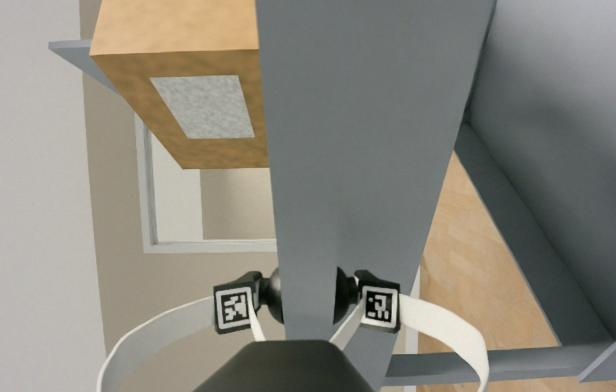

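move(blocking=false, r2={"base":{"translate_m":-1.3,"strafe_m":0.09},"pace":"slow"})

wait(seconds=8)

wait(seconds=8, cameras=["r1_head_camera","r2_head_camera"])

Scene clock: 919.87 s.
move: r2 moving
r1: as last shown
r1.lidar_m: 0.99 3.02 0.25 - 0.25 0.25 0.45 3.88 1.22 2.72 2.82 1.46
r1.motor_effort: lift_m=+25(25) arm_m=-5(5) wheel_0=-8(9) wheel_1=-1(1) wheel_2=-1(1)
r1.servo_current: wrist_yaw_rad=39(59) wrist_pitch_rad=33(46) wrist_roll_rad=33(59) gripper_m=46(52)
r1.wrist_depth_mm: 1281 1255 1255 1229 1255 1281 1255 / 1281 1229 1281 1255 1281 1255 1255 / 1281 1255 1281 1255 1229 1281 1255 / 1255 1281 1255 1255 1042 1255 1255 / 1229 1255 1255 1042 1042 1229 347 / 1255 1281 208 1138 187 - - / 1255 1255 1255 148 146 - -
r2.base_odometry: x=-0.634 y=-1.306 heading=-2.020
r2.turned_by_wheels: +0.000
r2.turned_by_imu: +0.001
r2.base_tilt: forward=-0.7 right=+0.0
r2.lidar_m: 0.47 3.13 2.41 2.37 2.53 2.93 2.88 3.08 2.41 2.36 2.55 0.36
r2.base_status: translate_m moving; strafe_m moving
r2.joint_positions: lift_m=+0.688 arm_m=+0.000 wrist_yaw_rad=-0.001 wrist_pitch_rad=+0.005 wrist_roll_rad=+1.569 gripper_m=-0.023
r2.joint_status: not commanded
r2.measured_speeds: translate_m=-0.048 strafe_m=+0.003 rotate_rad=+0.002 lift_m=+0.000 arm_m=+0.000 wrist_yaw_rad=+0.005 wrist_pitch_rad=+0.000 wrist_roll_rad=+0.000
r2.motor_effort: lift_m=+21(21) arm_m=+4(5) wheel_0=-2(7) wheel_1=-6(7) wheel_2=+11(11)
r2.servo_current: wrist_yaw_rad=52(59) wrist_pitch_rad=52(52) wrist_roll_rad=46(59) gripper_m=137(137)
r2.hand_pose: x=+0.4591 y=-0.0877 z=+0.8644 quat_wxyz=(+0.708, +0.707, +0.001, -0.002) (m; r2's base frame)
r2.wrist_depth_mm: - 387 384 - 153 - - / - 418 424 107 170 - - / - - 549 116 189 - - / - - - 134 218 - - / - - - 157 242 1708 535 / - - 187 180 178 1464 480 / - - - - 394 382 399
pictures: none

Scene clock: 927.87 s.
earlier move: r2 moving
r1.base_odometry: x=-1.490 y=+1.550 heading=+2.877
r1.turned_by_wheels: +0.000
r1.turned_by_imu: -0.001
r1.base_tilt: forward=-1.6 right=+1.3
r1.lidar_m: 1.79 2.97 0.25 - 0.25 0.25 0.46 3.88 1.21 2.70 2.84 3.71
r1.base_status: not commanded
r1.joint_positions: lift_m=+1.149 arm_m=+0.000 wrist_yaw_rad=+0.003 wrist_pitch_rad=+1.567 wrist_roll_rad=+1.568 gripper_m=+0.030
r1.joint_status: not commanded
r1.measured_speeds: all 0
r1.motor_effort: lift_m=+25(25) arm_m=-5(5) wheel_0=-8(9) wheel_1=-1(1) wheel_2=-1(1)
r1.servo_current: wrist_yaw_rad=52(72) wrist_pitch_rad=39(52) wrist_roll_rad=33(72) gripper_m=39(52)
r1.hand_pose: x=+0.1722 y=-0.0874 z=+1.0393 quat_wxyz=(+0.502, +0.499, +0.500, -0.498) (m; r1's base frame)
r1.wrist_depth_mm: 1229 1229 1229 1255 1281 1255 1229 / 1229 1229 1229 1255 1255 1255 1255 / 1255 1255 1255 1255 1255 1229 1281 / 1255 1255 1255 1229 1042 1229 1255 / 1281 1255 1229 1042 1025 1255 347 / 1255 1281 206 1138 187 - - / 1255 1281 1255 148 146 - -
r2.base_odometry: x=-0.244 y=-0.621 heading=-2.020
r2.turned_by_wheels: -0.001
r2.turned_by_imu: -0.001
r2.base_tilt: forward=-0.7 right=+0.1
r2.lidar_m: 0.44 0.50 2.45 2.38 2.57 2.14 2.09 2.24 2.38 2.32 2.50 0.42
r2.base_status: translate_m moving; strafe_m moving
r2.joint_positions: lift_m=+0.688 arm_m=+0.000 wrist_yaw_rad=-0.001 wrist_pitch_rad=+0.005 wrist_roll_rad=+1.569 gripper_m=-0.023
r2.joint_status: not commanded
r2.measured_speeds: translate_m=-0.100 strafe_m=+0.009 rotate_rad=+0.000 lift_m=+0.000 arm_m=+0.000 wrist_yaw_rad=+0.000 wrist_pitch_rad=+0.000 wrist_roll_rad=+0.000
r2.motor_effort: lift_m=+21(21) arm_m=+4(5) wheel_0=-7(16) wheel_1=-5(8) wheel_2=+7(13)
r2.servo_current: wrist_yaw_rad=46(59) wrist_pitch_rad=46(52) wrist_roll_rad=39(65) gripper_m=130(143)
r2.hand_pose: x=+0.4591 y=-0.0878 z=+0.8644 quat_wxyz=(+0.708, +0.707, +0.001, -0.002) (m; r2's base frame)
r2.wrist_depth_mm: - - - 144 198 - - / - - 480 150 208 768 - / - 480 449 158 220 - - / - - 539 167 232 - - / - - 661 182 246 - - / - - 186 191 178 564 - / - - - - 277 1576 473
wait: 8.00 s; no rest
pictures: none

Scene clock: 933.70 s.
earlier move: r2 time_out
r1.base_odometry: x=-1.490 y=+1.550 heading=+2.877
r1.turned_by_wheels: +0.000
r1.turned_by_imu: +0.000
r1.base_tilt: forward=-1.6 right=+1.3
r1.lidar_m: 2.27 2.98 0.25 - 0.25 0.25 0.46 3.85 1.22 2.71 2.82 3.74
r1.base_status: not commanded
r1.joint_positions: lift_m=+1.149 arm_m=+0.000 wrist_yaw_rad=+0.003 wrist_pitch_rad=+1.567 wrist_roll_rad=+1.568 gripper_m=+0.030
r1.joint_status: not commanded
r1.measured_speeds: all 0
r1.motor_effort: lift_m=+25(25) arm_m=-5(5) wheel_0=-8(9) wheel_1=-1(2) wheel_2=-1(1)
r1.servo_current: wrist_yaw_rad=46(72) wrist_pitch_rad=39(59) wrist_roll_rad=59(78) gripper_m=39(52)
r1.hand_pose: x=+0.1722 y=-0.0874 z=+1.0393 quat_wxyz=(+0.502, +0.499, +0.500, -0.498) (m; r1's base frame)
r1.wrist_depth_mm: 1229 1229 1255 1255 1229 1255 1229 / 1255 1281 1281 1255 1229 1255 1229 / 1281 1255 1255 1229 1255 1255 1281 / 1255 1229 1255 1229 1060 1255 1255 / 1281 1255 1281 1060 1025 1229 345 / 1255 1255 207 1138 187 - - / 1255 1255 1229 147 146 - -
r2.base_odometry: x=+0.005 y=-0.185 heading=-2.021
r2.turned_by_wheels: +0.000
r2.turned_by_imu: -0.001
r2.base_tilt: forward=-0.7 right=+0.1
r2.lidar_m: 0.45 0.51 2.42 2.37 2.14 1.63 1.58 1.69 2.41 2.33 2.51 0.40
r2.base_status: translate_m time_out (by the wheels' count: -1.300 of -1.300); strafe_m time_out (by the wheels' count: +0.090 of +0.090)
r2.joint_positions: lift_m=+0.688 arm_m=+0.000 wrist_yaw_rad=-0.001 wrist_pitch_rad=+0.005 wrist_roll_rad=+1.569 gripper_m=-0.023
r2.joint_status: not commanded
r2.measured_speeds: all 0
r2.motor_effort: lift_m=+21(21) arm_m=+4(5) wheel_0=+0(16) wheel_1=+0(8) wheel_2=+0(13)
r2.servo_current: wrist_yaw_rad=46(65) wrist_pitch_rad=46(52) wrist_roll_rad=46(65) gripper_m=124(143)
r2.hand_pose: x=+0.4591 y=-0.0878 z=+0.8644 quat_wxyz=(+0.708, +0.707, +0.001, -0.002) (m; r2's base frame)
r2.wrist_depth_mm: - - - 148 202 - - / - - 504 156 211 768 - / - 473 455 163 223 - - / - - 521 171 233 - - / - - 634 182 246 - - / - - 185 189 178 554 - / - - - - 272 1618 477
wait: 5.83 of 8 s (r2 has come to rest)
pictures: r1_head_camera, r2_head_camera
Images, in order (width x height): r1_head_camera 420x560, r2_head_camera 420x560.

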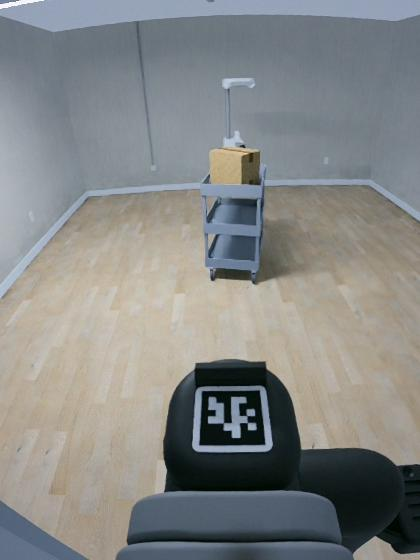

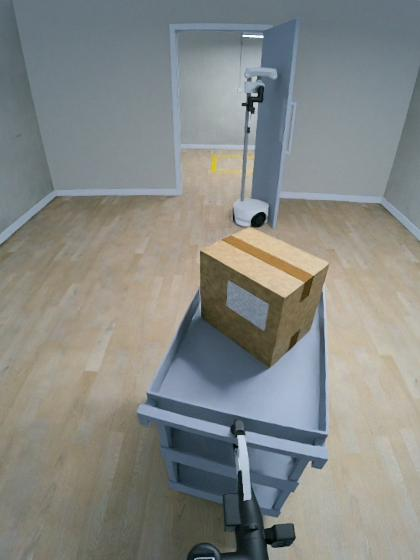

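move(blocking=false, r2={"joints":{"gripper_m":0.11}})

wait(seconds=2.5)

move(blocking=false, r2={"base":{"translate_m":-0.2},"pace":"slow"})

wait(seconds=4)

move(blocking=false, r2={"base":{"strafe_m":0.9},"joints":{"gripper_m":0.13,"lift_m":0.661}})

wait(seconds=6)

move(blocking=false, r2={"base":{"translate_m":1.95}})

wait(seconds=10)

move(blocking=false, r2={"base":{"rotate_rad":3.14}})

wait(seconds=6, cameras=["r1_head_camera","r2_head_camera","r2_head_left_camera"])

Scene clock: 947.53 s.
move: r2 moving
r1: as last shown
r1.lidar_m: 2.27 2.98 0.25 - 0.25 0.25 0.45 3.88 1.22 2.70 2.84 3.74
r1.motor_effort: lift_m=+25(25) arm_m=-5(5) wheel_0=-8(9) wheel_1=-1(1) wheel_2=-1(1)
r1.servo_current: wrist_yaw_rad=52(59) wrist_pitch_rad=46(52) wrist_roll_rad=65(65) gripper_m=46(52)
r1.wrist_depth_mm: 1281 1229 1255 1255 1255 1255 1229 / 1229 1255 1229 1255 1255 1229 1255 / 1229 1255 1281 1229 1255 1281 1229 / 1281 1255 1255 1229 1042 1229 1229 / 1255 1281 1255 1025 1042 1255 345 / 1229 1255 207 1118 186 - - / 1255 1255 1255 148 146 - -
r2.base_odometry: x=+0.005 y=-0.185 heading=-2.021
r2.turned_by_wheels: +0.000
r2.turned_by_imu: +0.000
r2.base_tilt: forward=-0.7 right=+0.1
r2.lidar_m: 0.45 0.49 2.44 2.34 2.10 1.63 1.58 1.71 2.39 2.33 2.53 0.41
r2.base_status: not commanded
r2.joint_positions: lift_m=+0.688 arm_m=+0.000 wrist_yaw_rad=-0.001 wrist_pitch_rad=+0.005 wrist_roll_rad=+1.569 gripper_m=+0.002
r2.joint_status: gripper_m moving
r2.measured_speeds: all 0
r2.motor_effort: lift_m=+21(21) arm_m=+5(5) wheel_0=+0(1) wheel_1=+0(0) wheel_2=+0(0)
r2.servo_current: wrist_yaw_rad=39(59) wrist_pitch_rad=46(46) wrist_roll_rad=46(52) gripper_m=52(137)
r2.hand_pose: x=+0.4591 y=-0.0878 z=+0.8644 quat_wxyz=(+0.708, +0.707, +0.001, -0.002) (m; r2's base frame)
r2.wrist_depth_mm: - - - 153 207 - - / - - 508 160 217 - - / - 477 462 169 227 831 - / - - 525 178 239 - - / - - 640 186 251 - - / - - 189 200 182 1708 - / - - - - - 1618 484
pictures: none

Scene clock: 949.10 s.
earlier move: r2 done
r1.base_odometry: x=-1.490 y=+1.550 heading=+2.877
r1.turned_by_wheels: +0.000
r1.turned_by_imu: +0.000
r1.base_tilt: forward=-1.6 right=+1.3
r1.lidar_m: 2.25 2.97 0.25 - 0.25 0.25 0.46 3.88 1.21 2.70 2.81 3.73
r1.base_status: not commanded
r1.joint_positions: lift_m=+1.149 arm_m=+0.000 wrist_yaw_rad=+0.003 wrist_pitch_rad=+1.567 wrist_roll_rad=+1.568 gripper_m=+0.030
r1.joint_status: not commanded
r1.measured_speeds: all 0
r1.motor_effort: lift_m=+25(25) arm_m=-5(5) wheel_0=-8(9) wheel_1=-1(1) wheel_2=-1(1)
r1.servo_current: wrist_yaw_rad=65(65) wrist_pitch_rad=39(52) wrist_roll_rad=33(65) gripper_m=46(52)
r1.hand_pose: x=+0.1722 y=-0.0874 z=+1.0393 quat_wxyz=(+0.502, +0.499, +0.500, -0.498) (m; r1's base frame)
r1.wrist_depth_mm: 1255 1229 1255 1229 1281 1281 1281 / 1229 1229 1255 1255 1255 1229 1255 / 1281 1255 1229 1229 1255 1255 1229 / 1255 1255 1255 1281 1060 1229 1281 / 1255 1281 1255 1042 1025 1255 347 / 1255 1229 207 1118 187 - - / 1281 1281 1281 147 146 - -
r2.base_odometry: x=+0.005 y=-0.185 heading=-2.021
r2.turned_by_wheels: +0.000
r2.turned_by_imu: +0.000
r2.base_tilt: forward=-0.7 right=+0.0
r2.lidar_m: 0.43 0.53 2.43 2.36 2.11 1.62 1.57 1.73 2.37 2.34 2.51 0.42
r2.base_status: not commanded
r2.joint_positions: lift_m=+0.688 arm_m=+0.000 wrist_yaw_rad=-0.001 wrist_pitch_rad=+0.005 wrist_roll_rad=+1.569 gripper_m=+0.110
r2.joint_status: all done
r2.measured_speeds: all 0
r2.motor_effort: lift_m=+21(21) arm_m=+4(5) wheel_0=+0(1) wheel_1=+0(1) wheel_2=+0(1)
r2.servo_current: wrist_yaw_rad=39(59) wrist_pitch_rad=46(52) wrist_roll_rad=59(59) gripper_m=46(137)
r2.hand_pose: x=+0.4591 y=-0.0878 z=+0.8644 quat_wxyz=(+0.708, +0.707, +0.001, -0.002) (m; r2's base frame)
r2.wrist_depth_mm: - - - 158 211 - - / - - 504 164 222 - - / - - 462 173 231 - - / - - 539 183 245 - - / - - 634 194 256 - - / - - 195 202 191 549 - / - - - - 286 1708 480
wait: 1.57 of 2.5 s (r2 has come to rest)
pictures: none

Scene clock: 949.60 s.
move: r2 moving
r1: as last shown
r1.lidar_m: 2.27 2.99 0.25 - 0.25 0.25 0.44 3.84 1.22 2.67 2.82 3.74
r1.servo_current: wrist_yaw_rad=52(65) wrist_pitch_rad=33(52) wrist_roll_rad=46(52) gripper_m=46(46)
r1.wrist_depth_mm: 1229 1255 1255 1229 1281 1255 1255 / 1281 1255 1255 1229 1255 1281 1255 / 1281 1281 1255 1229 1255 1255 1229 / 1229 1255 1255 1281 1060 1229 1255 / 1255 1255 1229 1042 1042 1308 343 / 1255 1281 207 1138 187 - - / 1255 1255 1255 147 146 - -
r2.base_odometry: x=+0.011 y=-0.174 heading=-2.021
r2.turned_by_wheels: +0.000
r2.turned_by_imu: +0.000
r2.base_tilt: forward=-0.6 right=+0.1
r2.lidar_m: 0.47 0.56 2.43 2.37 2.09 1.63 1.58 1.70 2.38 2.35 2.49 0.43
r2.base_status: translate_m moving
r2.joint_positions: lift_m=+0.688 arm_m=+0.000 wrist_yaw_rad=-0.001 wrist_pitch_rad=+0.005 wrist_roll_rad=+1.569 gripper_m=+0.110
r2.joint_status: not commanded
r2.measured_speeds: translate_m=-0.048 strafe_m=+0.000 rotate_rad=+0.001 lift_m=+0.000 arm_m=+0.000 wrist_yaw_rad=+0.000 wrist_pitch_rad=+0.000 wrist_roll_rad=+0.000
r2.motor_effort: lift_m=+21(21) arm_m=+5(5) wheel_0=-9(9) wheel_1=-7(8) wheel_2=+8(9)
r2.servo_current: wrist_yaw_rad=52(52) wrist_pitch_rad=46(52) wrist_roll_rad=52(65) gripper_m=52(59)
r2.hand_pose: x=+0.4591 y=-0.0878 z=+0.8644 quat_wxyz=(+0.708, +0.707, +0.001, -0.002) (m; r2's base frame)
r2.wrist_depth_mm: - - - 167 222 741 - / - - 525 178 232 - - / - - 469 186 243 842 - / - - 549 196 256 - - / - - 634 268 267 - - / - - 195 215 191 549 - / - - - - - 1756 492
pictures: none

Scene clock: 952.40 s.
earlier move: r2 done
r1.base_odometry: x=-1.490 y=+1.550 heading=+2.877
r1.turned_by_wheels: +0.000
r1.turned_by_imu: +0.000
r1.base_tilt: forward=-1.6 right=+1.3
r1.lidar_m: 2.26 2.99 0.25 - 0.25 0.25 0.43 3.86 1.21 2.66 2.81 3.70
r1.base_status: not commanded
r1.joint_positions: lift_m=+1.149 arm_m=+0.000 wrist_yaw_rad=+0.003 wrist_pitch_rad=+1.567 wrist_roll_rad=+1.568 gripper_m=+0.030
r1.joint_status: not commanded
r1.measured_speeds: all 0
r1.motor_effort: lift_m=+25(25) arm_m=-5(5) wheel_0=-8(9) wheel_1=-1(1) wheel_2=-1(1)
r1.servo_current: wrist_yaw_rad=52(78) wrist_pitch_rad=46(52) wrist_roll_rad=46(78) gripper_m=39(52)
r1.hand_pose: x=+0.1722 y=-0.0874 z=+1.0393 quat_wxyz=(+0.502, +0.499, +0.500, -0.498) (m; r1's base frame)
r1.wrist_depth_mm: 1229 1255 1281 1229 1255 1281 1255 / 1281 1255 1255 1281 1281 1255 1229 / 1255 1255 1229 1255 1229 1255 1255 / 1229 1281 1255 1255 1060 1255 1255 / 1255 1281 1229 1042 1042 1255 345 / 1255 1281 207 1160 187 - - / 1255 1255 1255 148 146 - -
r2.base_odometry: x=+0.092 y=-0.005 heading=-2.021
r2.turned_by_wheels: +0.000
r2.turned_by_imu: +0.000
r2.base_tilt: forward=-0.7 right=+0.0
r2.lidar_m: 0.62 3.21 2.46 2.35 1.85 1.43 1.39 1.51 2.19 2.32 2.49 0.61
r2.base_status: done
r2.joint_positions: lift_m=+0.688 arm_m=+0.000 wrist_yaw_rad=-0.001 wrist_pitch_rad=+0.005 wrist_roll_rad=+1.569 gripper_m=+0.110
r2.joint_status: not commanded
r2.measured_speeds: all 0
r2.motor_effort: lift_m=+21(21) arm_m=+5(5) wheel_0=-3(9) wheel_1=-4(8) wheel_2=+4(11)
r2.servo_current: wrist_yaw_rad=46(59) wrist_pitch_rad=39(52) wrist_roll_rad=46(72) gripper_m=52(59)
r2.hand_pose: x=+0.4591 y=-0.0878 z=+0.8644 quat_wxyz=(+0.708, +0.707, +0.001, -0.002) (m; r2's base frame)
r2.wrist_depth_mm: - - - - - 1576 1118 / - - - 402 410 399 - / - - 668 427 1042 - 424 / - - 768 452 452 - 445 / - - - 831 960 - 473 / - - 194 488 190 - 504 / - - - - 539 535 535
wait: 2.80 of 4 s (r2 has come to rest)
pictures: none

Scene clock: 952.90 s.
move: r2 moving
r1: as last shown
r1.base_tilt: forward=-1.6 right=+1.2
r1.lidar_m: 2.28 2.98 0.25 - 0.25 0.25 0.43 3.88 1.17 2.69 2.82 3.71
r1.motor_effort: lift_m=+25(25) arm_m=-5(5) wheel_0=-9(9) wheel_1=-1(1) wheel_2=-1(1)
r1.servo_current: wrist_yaw_rad=52(65) wrist_pitch_rad=46(52) wrist_roll_rad=46(52) gripper_m=52(52)
r1.wrist_depth_mm: 1255 1229 1255 1255 1255 1281 1229 / 1255 1255 1255 1255 1255 1255 1281 / 1229 1255 1255 1281 1255 1229 1255 / 1281 1255 1229 1255 1060 1255 1255 / 1255 1255 1255 1042 1060 1255 347 / 1281 1255 207 1138 188 - - / 1229 1255 1281 148 147 - -
r2.base_odometry: x=+0.125 y=-0.020 heading=-2.021
r2.turned_by_wheels: +0.000
r2.turned_by_imu: +0.000
r2.base_tilt: forward=-0.7 right=+0.1
r2.lidar_m: 0.65 3.16 2.40 2.36 1.87 1.44 1.39 1.47 2.16 2.34 2.54 0.62
r2.base_status: strafe_m moving
r2.joint_positions: lift_m=+0.663 arm_m=+0.000 wrist_yaw_rad=-0.001 wrist_pitch_rad=+0.005 wrist_roll_rad=+1.569 gripper_m=+0.123
r2.joint_status: lift_m moving; gripper_m moving
r2.measured_speeds: translate_m=+0.001 strafe_m=+0.141 rotate_rad=-0.005 lift_m=-0.034 arm_m=+0.000 wrist_yaw_rad=+0.000 wrist_pitch_rad=+0.000 wrist_roll_rad=+0.000
r2.motor_effort: lift_m=+14(17) arm_m=+4(5) wheel_0=-10(12) wheel_1=+10(14) wheel_2=+0(4)
r2.servo_current: wrist_yaw_rad=46(52) wrist_pitch_rad=39(52) wrist_roll_rad=46(59) gripper_m=72(85)
r2.hand_pose: x=+0.4591 y=-0.0878 z=+0.8394 quat_wxyz=(+0.708, +0.707, +0.001, -0.002) (m; r2's base frame)
r2.wrist_depth_mm: - - - 340 946 404 399 / - - 741 407 - - 415 / - - 676 427 - - 436 / - - 778 452 - - 459 / - - - 477 - - 484 / - - 198 492 199 508 517 / - - - - - 1708 1118
pictures: none

Scene clock: 956.73 s.
earlier move: r2 done
r1.base_odometry: x=-1.490 y=+1.550 heading=+2.877
r1.turned_by_wheels: +0.000
r1.turned_by_imu: +0.000
r1.base_tilt: forward=-1.6 right=+1.3
r1.lidar_m: 2.25 2.99 0.25 - 0.25 0.25 0.45 3.88 1.20 2.70 2.82 3.47
r1.base_status: not commanded
r1.joint_positions: lift_m=+1.149 arm_m=+0.000 wrist_yaw_rad=+0.003 wrist_pitch_rad=+1.567 wrist_roll_rad=+1.568 gripper_m=+0.030
r1.joint_status: not commanded
r1.measured_speeds: all 0
r1.motor_effort: lift_m=+25(25) arm_m=-5(5) wheel_0=-8(9) wheel_1=-1(1) wheel_2=-1(1)
r1.servo_current: wrist_yaw_rad=52(65) wrist_pitch_rad=46(52) wrist_roll_rad=59(65) gripper_m=52(52)
r1.hand_pose: x=+0.1722 y=-0.0874 z=+1.0393 quat_wxyz=(+0.502, +0.499, +0.500, -0.498) (m; r1's base frame)
r1.wrist_depth_mm: 1255 1255 1255 1255 1255 1281 1255 / 1255 1255 1255 1255 1229 1281 1281 / 1255 1255 1229 1255 1255 1281 1255 / 1229 1281 1281 1281 1025 1255 1229 / 1229 1229 1255 1025 1060 1255 345 / 1255 1255 208 1182 188 - - / 1255 1255 1281 147 146 - -
r2.base_odometry: x=+0.903 y=-0.396 heading=-2.021
r2.turned_by_wheels: +0.000
r2.turned_by_imu: +0.001
r2.base_tilt: forward=-0.7 right=+0.1
r2.lidar_m: 4.47 2.05 1.52 1.48 1.65 1.35 1.31 1.41 2.09 3.22 1.01 1.10
r2.base_status: done
r2.joint_positions: lift_m=+0.661 arm_m=+0.000 wrist_yaw_rad=-0.001 wrist_pitch_rad=+0.005 wrist_roll_rad=+1.569 gripper_m=+0.130
r2.joint_status: all done
r2.measured_speeds: all 0
r2.motor_effort: lift_m=+15(17) arm_m=+4(5) wheel_0=-1(13) wheel_1=+2(14) wheel_2=+0(4)
r2.servo_current: wrist_yaw_rad=52(59) wrist_pitch_rad=46(52) wrist_roll_rad=46(59) gripper_m=52(85)
r2.hand_pose: x=+0.4591 y=-0.0878 z=+0.8379 quat_wxyz=(+0.708, +0.707, +0.001, -0.002) (m; r2's base frame)
r2.wrist_depth_mm: - - - - - 1618 1138 / - - - - - 1618 1160 / - - - - - 1708 1160 / - - - - - 1661 1182 / - - - - - 1618 1182 / - - 218 - 220 1397 1160 / - - - - - 1863 1138
wait: 3.83 of 6 s (r2 has come to rest)
pictures: none

Scene clock: 957.23 s.
move: r2 moving
r1: as last shown
r1.lidar_m: 2.27 2.98 0.25 - 0.25 0.25 0.46 3.87 1.20 2.70 2.82 3.39
r1.servo_current: wrist_yaw_rad=46(72) wrist_pitch_rad=46(46) wrist_roll_rad=52(65) gripper_m=39(52)
r1.wrist_depth_mm: 1229 1255 1255 1229 1281 1229 1281 / 1255 1255 1229 1255 1255 1281 1255 / 1281 1255 1255 1255 1229 1255 1255 / 1255 1281 1255 1255 1042 1255 1255 / 1255 1255 1281 1042 1042 1281 345 / 1281 1255 207 1160 187 - - / 1255 1255 1229 148 146 - -
r2.base_odometry: x=+0.889 y=-0.424 heading=-2.021
r2.turned_by_wheels: +0.000
r2.turned_by_imu: +0.000
r2.base_tilt: forward=-0.7 right=+0.0
r2.lidar_m: 4.44 2.04 1.54 1.49 1.60 1.38 1.35 1.43 2.08 3.21 1.00 1.12
r2.base_status: translate_m moving
r2.joint_positions: lift_m=+0.661 arm_m=+0.000 wrist_yaw_rad=-0.001 wrist_pitch_rad=+0.005 wrist_roll_rad=+1.569 gripper_m=+0.130
r2.joint_status: not commanded
r2.measured_speeds: translate_m=+0.121 strafe_m=-0.001 rotate_rad=-0.003 lift_m=+0.000 arm_m=+0.000 wrist_yaw_rad=+0.000 wrist_pitch_rad=+0.000 wrist_roll_rad=+0.000
r2.motor_effort: lift_m=+15(15) arm_m=+5(5) wheel_0=+10(11) wheel_1=+6(8) wheel_2=-12(13)
r2.servo_current: wrist_yaw_rad=52(59) wrist_pitch_rad=46(52) wrist_roll_rad=52(52) gripper_m=52(52)
r2.hand_pose: x=+0.4591 y=-0.0878 z=+0.8379 quat_wxyz=(+0.708, +0.707, +0.001, -0.002) (m; r2's base frame)
r2.wrist_depth_mm: - - - - - 1661 1138 / - - - - - 1661 1138 / - - - - - 1661 1160 / - - - - - 1708 1182 / - - - - - 1618 1138 / - - 217 - 219 1397 1182 / - - - - - 1863 1160
pictures: none

Scene clock: 964.73 s.
earlier move: r2 done
r1.base_odometry: x=-1.490 y=+1.550 heading=+2.877
r1.turned_by_wheels: +0.000
r1.turned_by_imu: +0.000
r1.base_tilt: forward=-1.6 right=+1.3
r1.lidar_m: 2.27 3.00 0.25 - 0.25 0.25 0.48 3.87 1.20 2.68 2.85 1.85
r1.base_status: not commanded
r1.joint_positions: lift_m=+1.149 arm_m=+0.000 wrist_yaw_rad=+0.003 wrist_pitch_rad=+1.567 wrist_roll_rad=+1.568 gripper_m=+0.030
r1.joint_status: not commanded
r1.measured_speeds: all 0
r1.motor_effort: lift_m=+25(25) arm_m=-5(5) wheel_0=-9(9) wheel_1=-1(2) wheel_2=-1(1)
r1.servo_current: wrist_yaw_rad=46(72) wrist_pitch_rad=39(52) wrist_roll_rad=46(65) gripper_m=46(52)
r1.hand_pose: x=+0.1722 y=-0.0874 z=+1.0393 quat_wxyz=(+0.502, +0.499, +0.500, -0.498) (m; r1's base frame)
r1.wrist_depth_mm: 1255 1255 1229 1255 1255 1255 1255 / 1229 1281 1255 1255 1255 1255 1255 / 1255 1281 1281 1255 1281 1255 1255 / 1255 1255 1229 1255 1025 1255 1229 / 1281 1229 1255 1025 1042 1255 345 / 1255 1281 206 1138 187 - - / 1255 1229 1255 148 147 - -
r2.base_odometry: x=+0.055 y=-2.152 heading=-2.021
r2.turned_by_wheels: +0.000
r2.turned_by_imu: +0.003
r2.base_tilt: forward=-0.6 right=+0.1
r2.lidar_m: 2.56 1.80 1.39 1.35 1.47 2.13 3.28 1.22 1.11 3.38 2.03 1.98
r2.base_status: done
r2.joint_positions: lift_m=+0.661 arm_m=+0.000 wrist_yaw_rad=-0.001 wrist_pitch_rad=+0.005 wrist_roll_rad=+1.569 gripper_m=+0.130
r2.joint_status: not commanded
r2.measured_speeds: all 0
r2.motor_effort: lift_m=+15(15) arm_m=+4(5) wheel_0=+3(11) wheel_1=+4(9) wheel_2=-4(14)
r2.servo_current: wrist_yaw_rad=59(65) wrist_pitch_rad=46(59) wrist_roll_rad=46(65) gripper_m=52(59)
r2.hand_pose: x=+0.4591 y=-0.0878 z=+0.8379 quat_wxyz=(+0.708, +0.707, +0.001, -0.002) (m; r2's base frame)
r2.wrist_depth_mm: - - - - - 1661 1138 / - - - - - 1618 1138 / - - - - - 1661 1160 / - - - - - 1661 1138 / - - - - - 1576 1160 / - - 217 - 219 1397 1160 / - - - - - 1808 1138
wait: 7.50 of 10 s (r2 has come to rest)
pictures: none

Scene clock: 965.23 s.
move: r2 moving
r1: as last shown
r1.lidar_m: 2.27 2.97 0.25 - 0.25 0.25 0.46 3.86 1.21 2.71 1.89 1.96
r1.motor_effort: lift_m=+25(25) arm_m=-5(5) wheel_0=-8(9) wheel_1=-1(1) wheel_2=-1(1)
r1.servo_current: wrist_yaw_rad=52(59) wrist_pitch_rad=39(46) wrist_roll_rad=39(59) gripper_m=46(52)
r1.wrist_depth_mm: 1255 1255 1229 1255 1229 1229 1255 / 1255 1255 1229 1255 1255 1281 1255 / 1281 1255 1255 1255 1255 1255 1255 / 1255 1255 1255 1255 1042 1255 1255 / 1255 1255 1255 1042 1042 1255 347 / 1281 1255 207 1138 187 - - / 1255 1229 1281 148 146 - -
r2.base_odometry: x=+0.055 y=-2.152 heading=-1.769
r2.turned_by_wheels: +0.251
r2.turned_by_imu: +0.244
r2.base_tilt: forward=-0.7 right=+0.1
r2.lidar_m: 2.46 1.54 1.33 1.37 1.64 3.17 3.28 1.10 1.26 3.41 2.00 2.56
r2.base_status: rotate_rad moving
r2.joint_positions: lift_m=+0.661 arm_m=+0.000 wrist_yaw_rad=-0.001 wrist_pitch_rad=+0.005 wrist_roll_rad=+1.569 gripper_m=+0.130
r2.joint_status: not commanded
r2.measured_speeds: translate_m=-0.002 strafe_m=-0.001 rotate_rad=+0.971 lift_m=+0.000 arm_m=+0.000 wrist_yaw_rad=+0.000 wrist_pitch_rad=+0.000 wrist_roll_rad=+0.000
r2.motor_effort: lift_m=+15(15) arm_m=+4(5) wheel_0=-7(10) wheel_1=-8(9) wheel_2=-11(12)
r2.servo_current: wrist_yaw_rad=46(59) wrist_pitch_rad=39(52) wrist_roll_rad=46(52) gripper_m=52(52)
r2.hand_pose: x=+0.4591 y=-0.0878 z=+0.8379 quat_wxyz=(+0.708, +0.707, +0.001, -0.002) (m; r2's base frame)
r2.wrist_depth_mm: - - - - - 1661 1138 / - - - - - 1661 1138 / - - - - - 1661 1138 / - - - - - 1756 1160 / - - - - - 1576 1182 / - - 218 - 219 1397 1160 / - - - - - 1661 1160
pictures: none

Scene clock: 967.60 s.
earlier move: r2 done
r1.base_odometry: x=-1.490 y=+1.550 heading=+2.877
r1.turned_by_wheels: +0.000
r1.turned_by_imu: +0.000
r1.base_tilt: forward=-1.6 right=+1.3
r1.lidar_m: 2.28 2.99 0.25 - 0.25 0.25 0.44 3.86 1.21 2.70 2.82 1.99
r1.base_status: not commanded
r1.joint_positions: lift_m=+1.149 arm_m=+0.000 wrist_yaw_rad=+0.003 wrist_pitch_rad=+1.567 wrist_roll_rad=+1.568 gripper_m=+0.030
r1.joint_status: not commanded
r1.measured_speeds: all 0
r1.motor_effort: lift_m=+25(25) arm_m=-5(5) wheel_0=-8(9) wheel_1=-1(1) wheel_2=-1(1)
r1.servo_current: wrist_yaw_rad=52(65) wrist_pitch_rad=33(46) wrist_roll_rad=46(72) gripper_m=46(52)
r1.hand_pose: x=+0.1722 y=-0.0874 z=+1.0393 quat_wxyz=(+0.502, +0.499, +0.500, -0.498) (m; r1's base frame)
r1.wrist_depth_mm: 1255 1255 1255 1255 1281 1281 1229 / 1255 1281 1229 1255 1255 1255 1255 / 1281 1255 1281 1229 1281 1229 1255 / 1255 1229 1281 1229 1060 1255 1281 / 1255 1255 1255 1042 1008 1229 343 / 1281 1255 208 1138 187 - - / 1255 1255 1229 147 146 - -
r2.base_odometry: x=+0.055 y=-2.152 heading=+1.119
r2.turned_by_wheels: +2.888
r2.turned_by_imu: +2.812
r2.base_tilt: forward=-0.6 right=+0.0
r2.lidar_m: 3.24 1.24 1.12 3.39 2.08 2.03 2.57 1.84 1.39 1.34 1.46 2.05
r2.base_status: done
r2.joint_positions: lift_m=+0.661 arm_m=+0.000 wrist_yaw_rad=-0.001 wrist_pitch_rad=+0.005 wrist_roll_rad=+1.569 gripper_m=+0.130
r2.joint_status: not commanded
r2.measured_speeds: all 0
r2.motor_effort: lift_m=+15(15) arm_m=+4(5) wheel_0=-2(10) wheel_1=-4(11) wheel_2=-3(13)
r2.servo_current: wrist_yaw_rad=39(65) wrist_pitch_rad=46(52) wrist_roll_rad=33(59) gripper_m=52(59)
r2.hand_pose: x=+0.4591 y=-0.0878 z=+0.8379 quat_wxyz=(+0.708, +0.707, +0.001, -0.002) (m; r2's base frame)
r2.wrist_depth_mm: - - - - - 1661 1118 / - - - - - 1661 1138 / - - - - - 1661 1160 / - - - - - 1661 1138 / - - - - - 1576 1182 / - - 217 - 219 1366 1182 / - - - - - 1756 1160
wait: 2.37 of 6 s (r2 has come to rest)
pictures: r1_head_camera, r2_head_camera, r2_head_left_camera
Images, in order (width x height): r1_head_camera 420x560, r2_head_camera 420x560, r2_head_left_camera 420x672.

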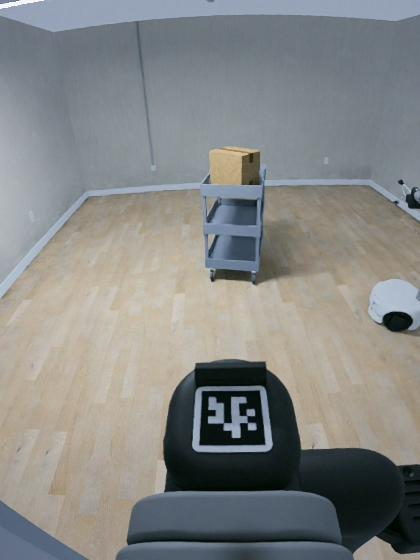

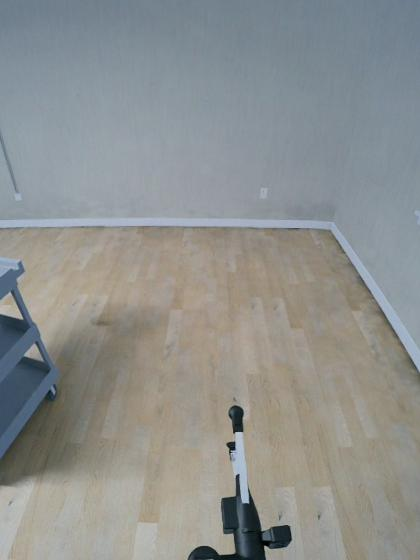

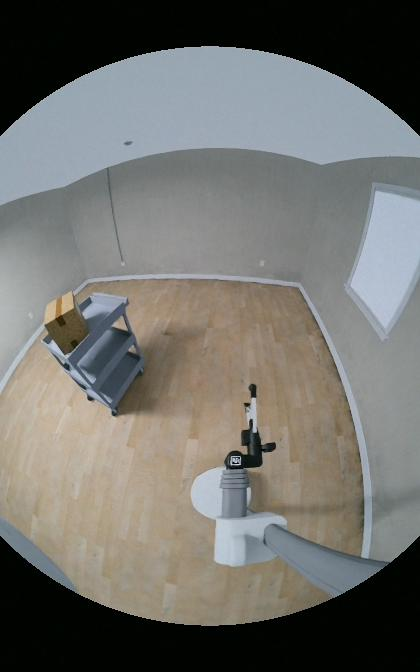

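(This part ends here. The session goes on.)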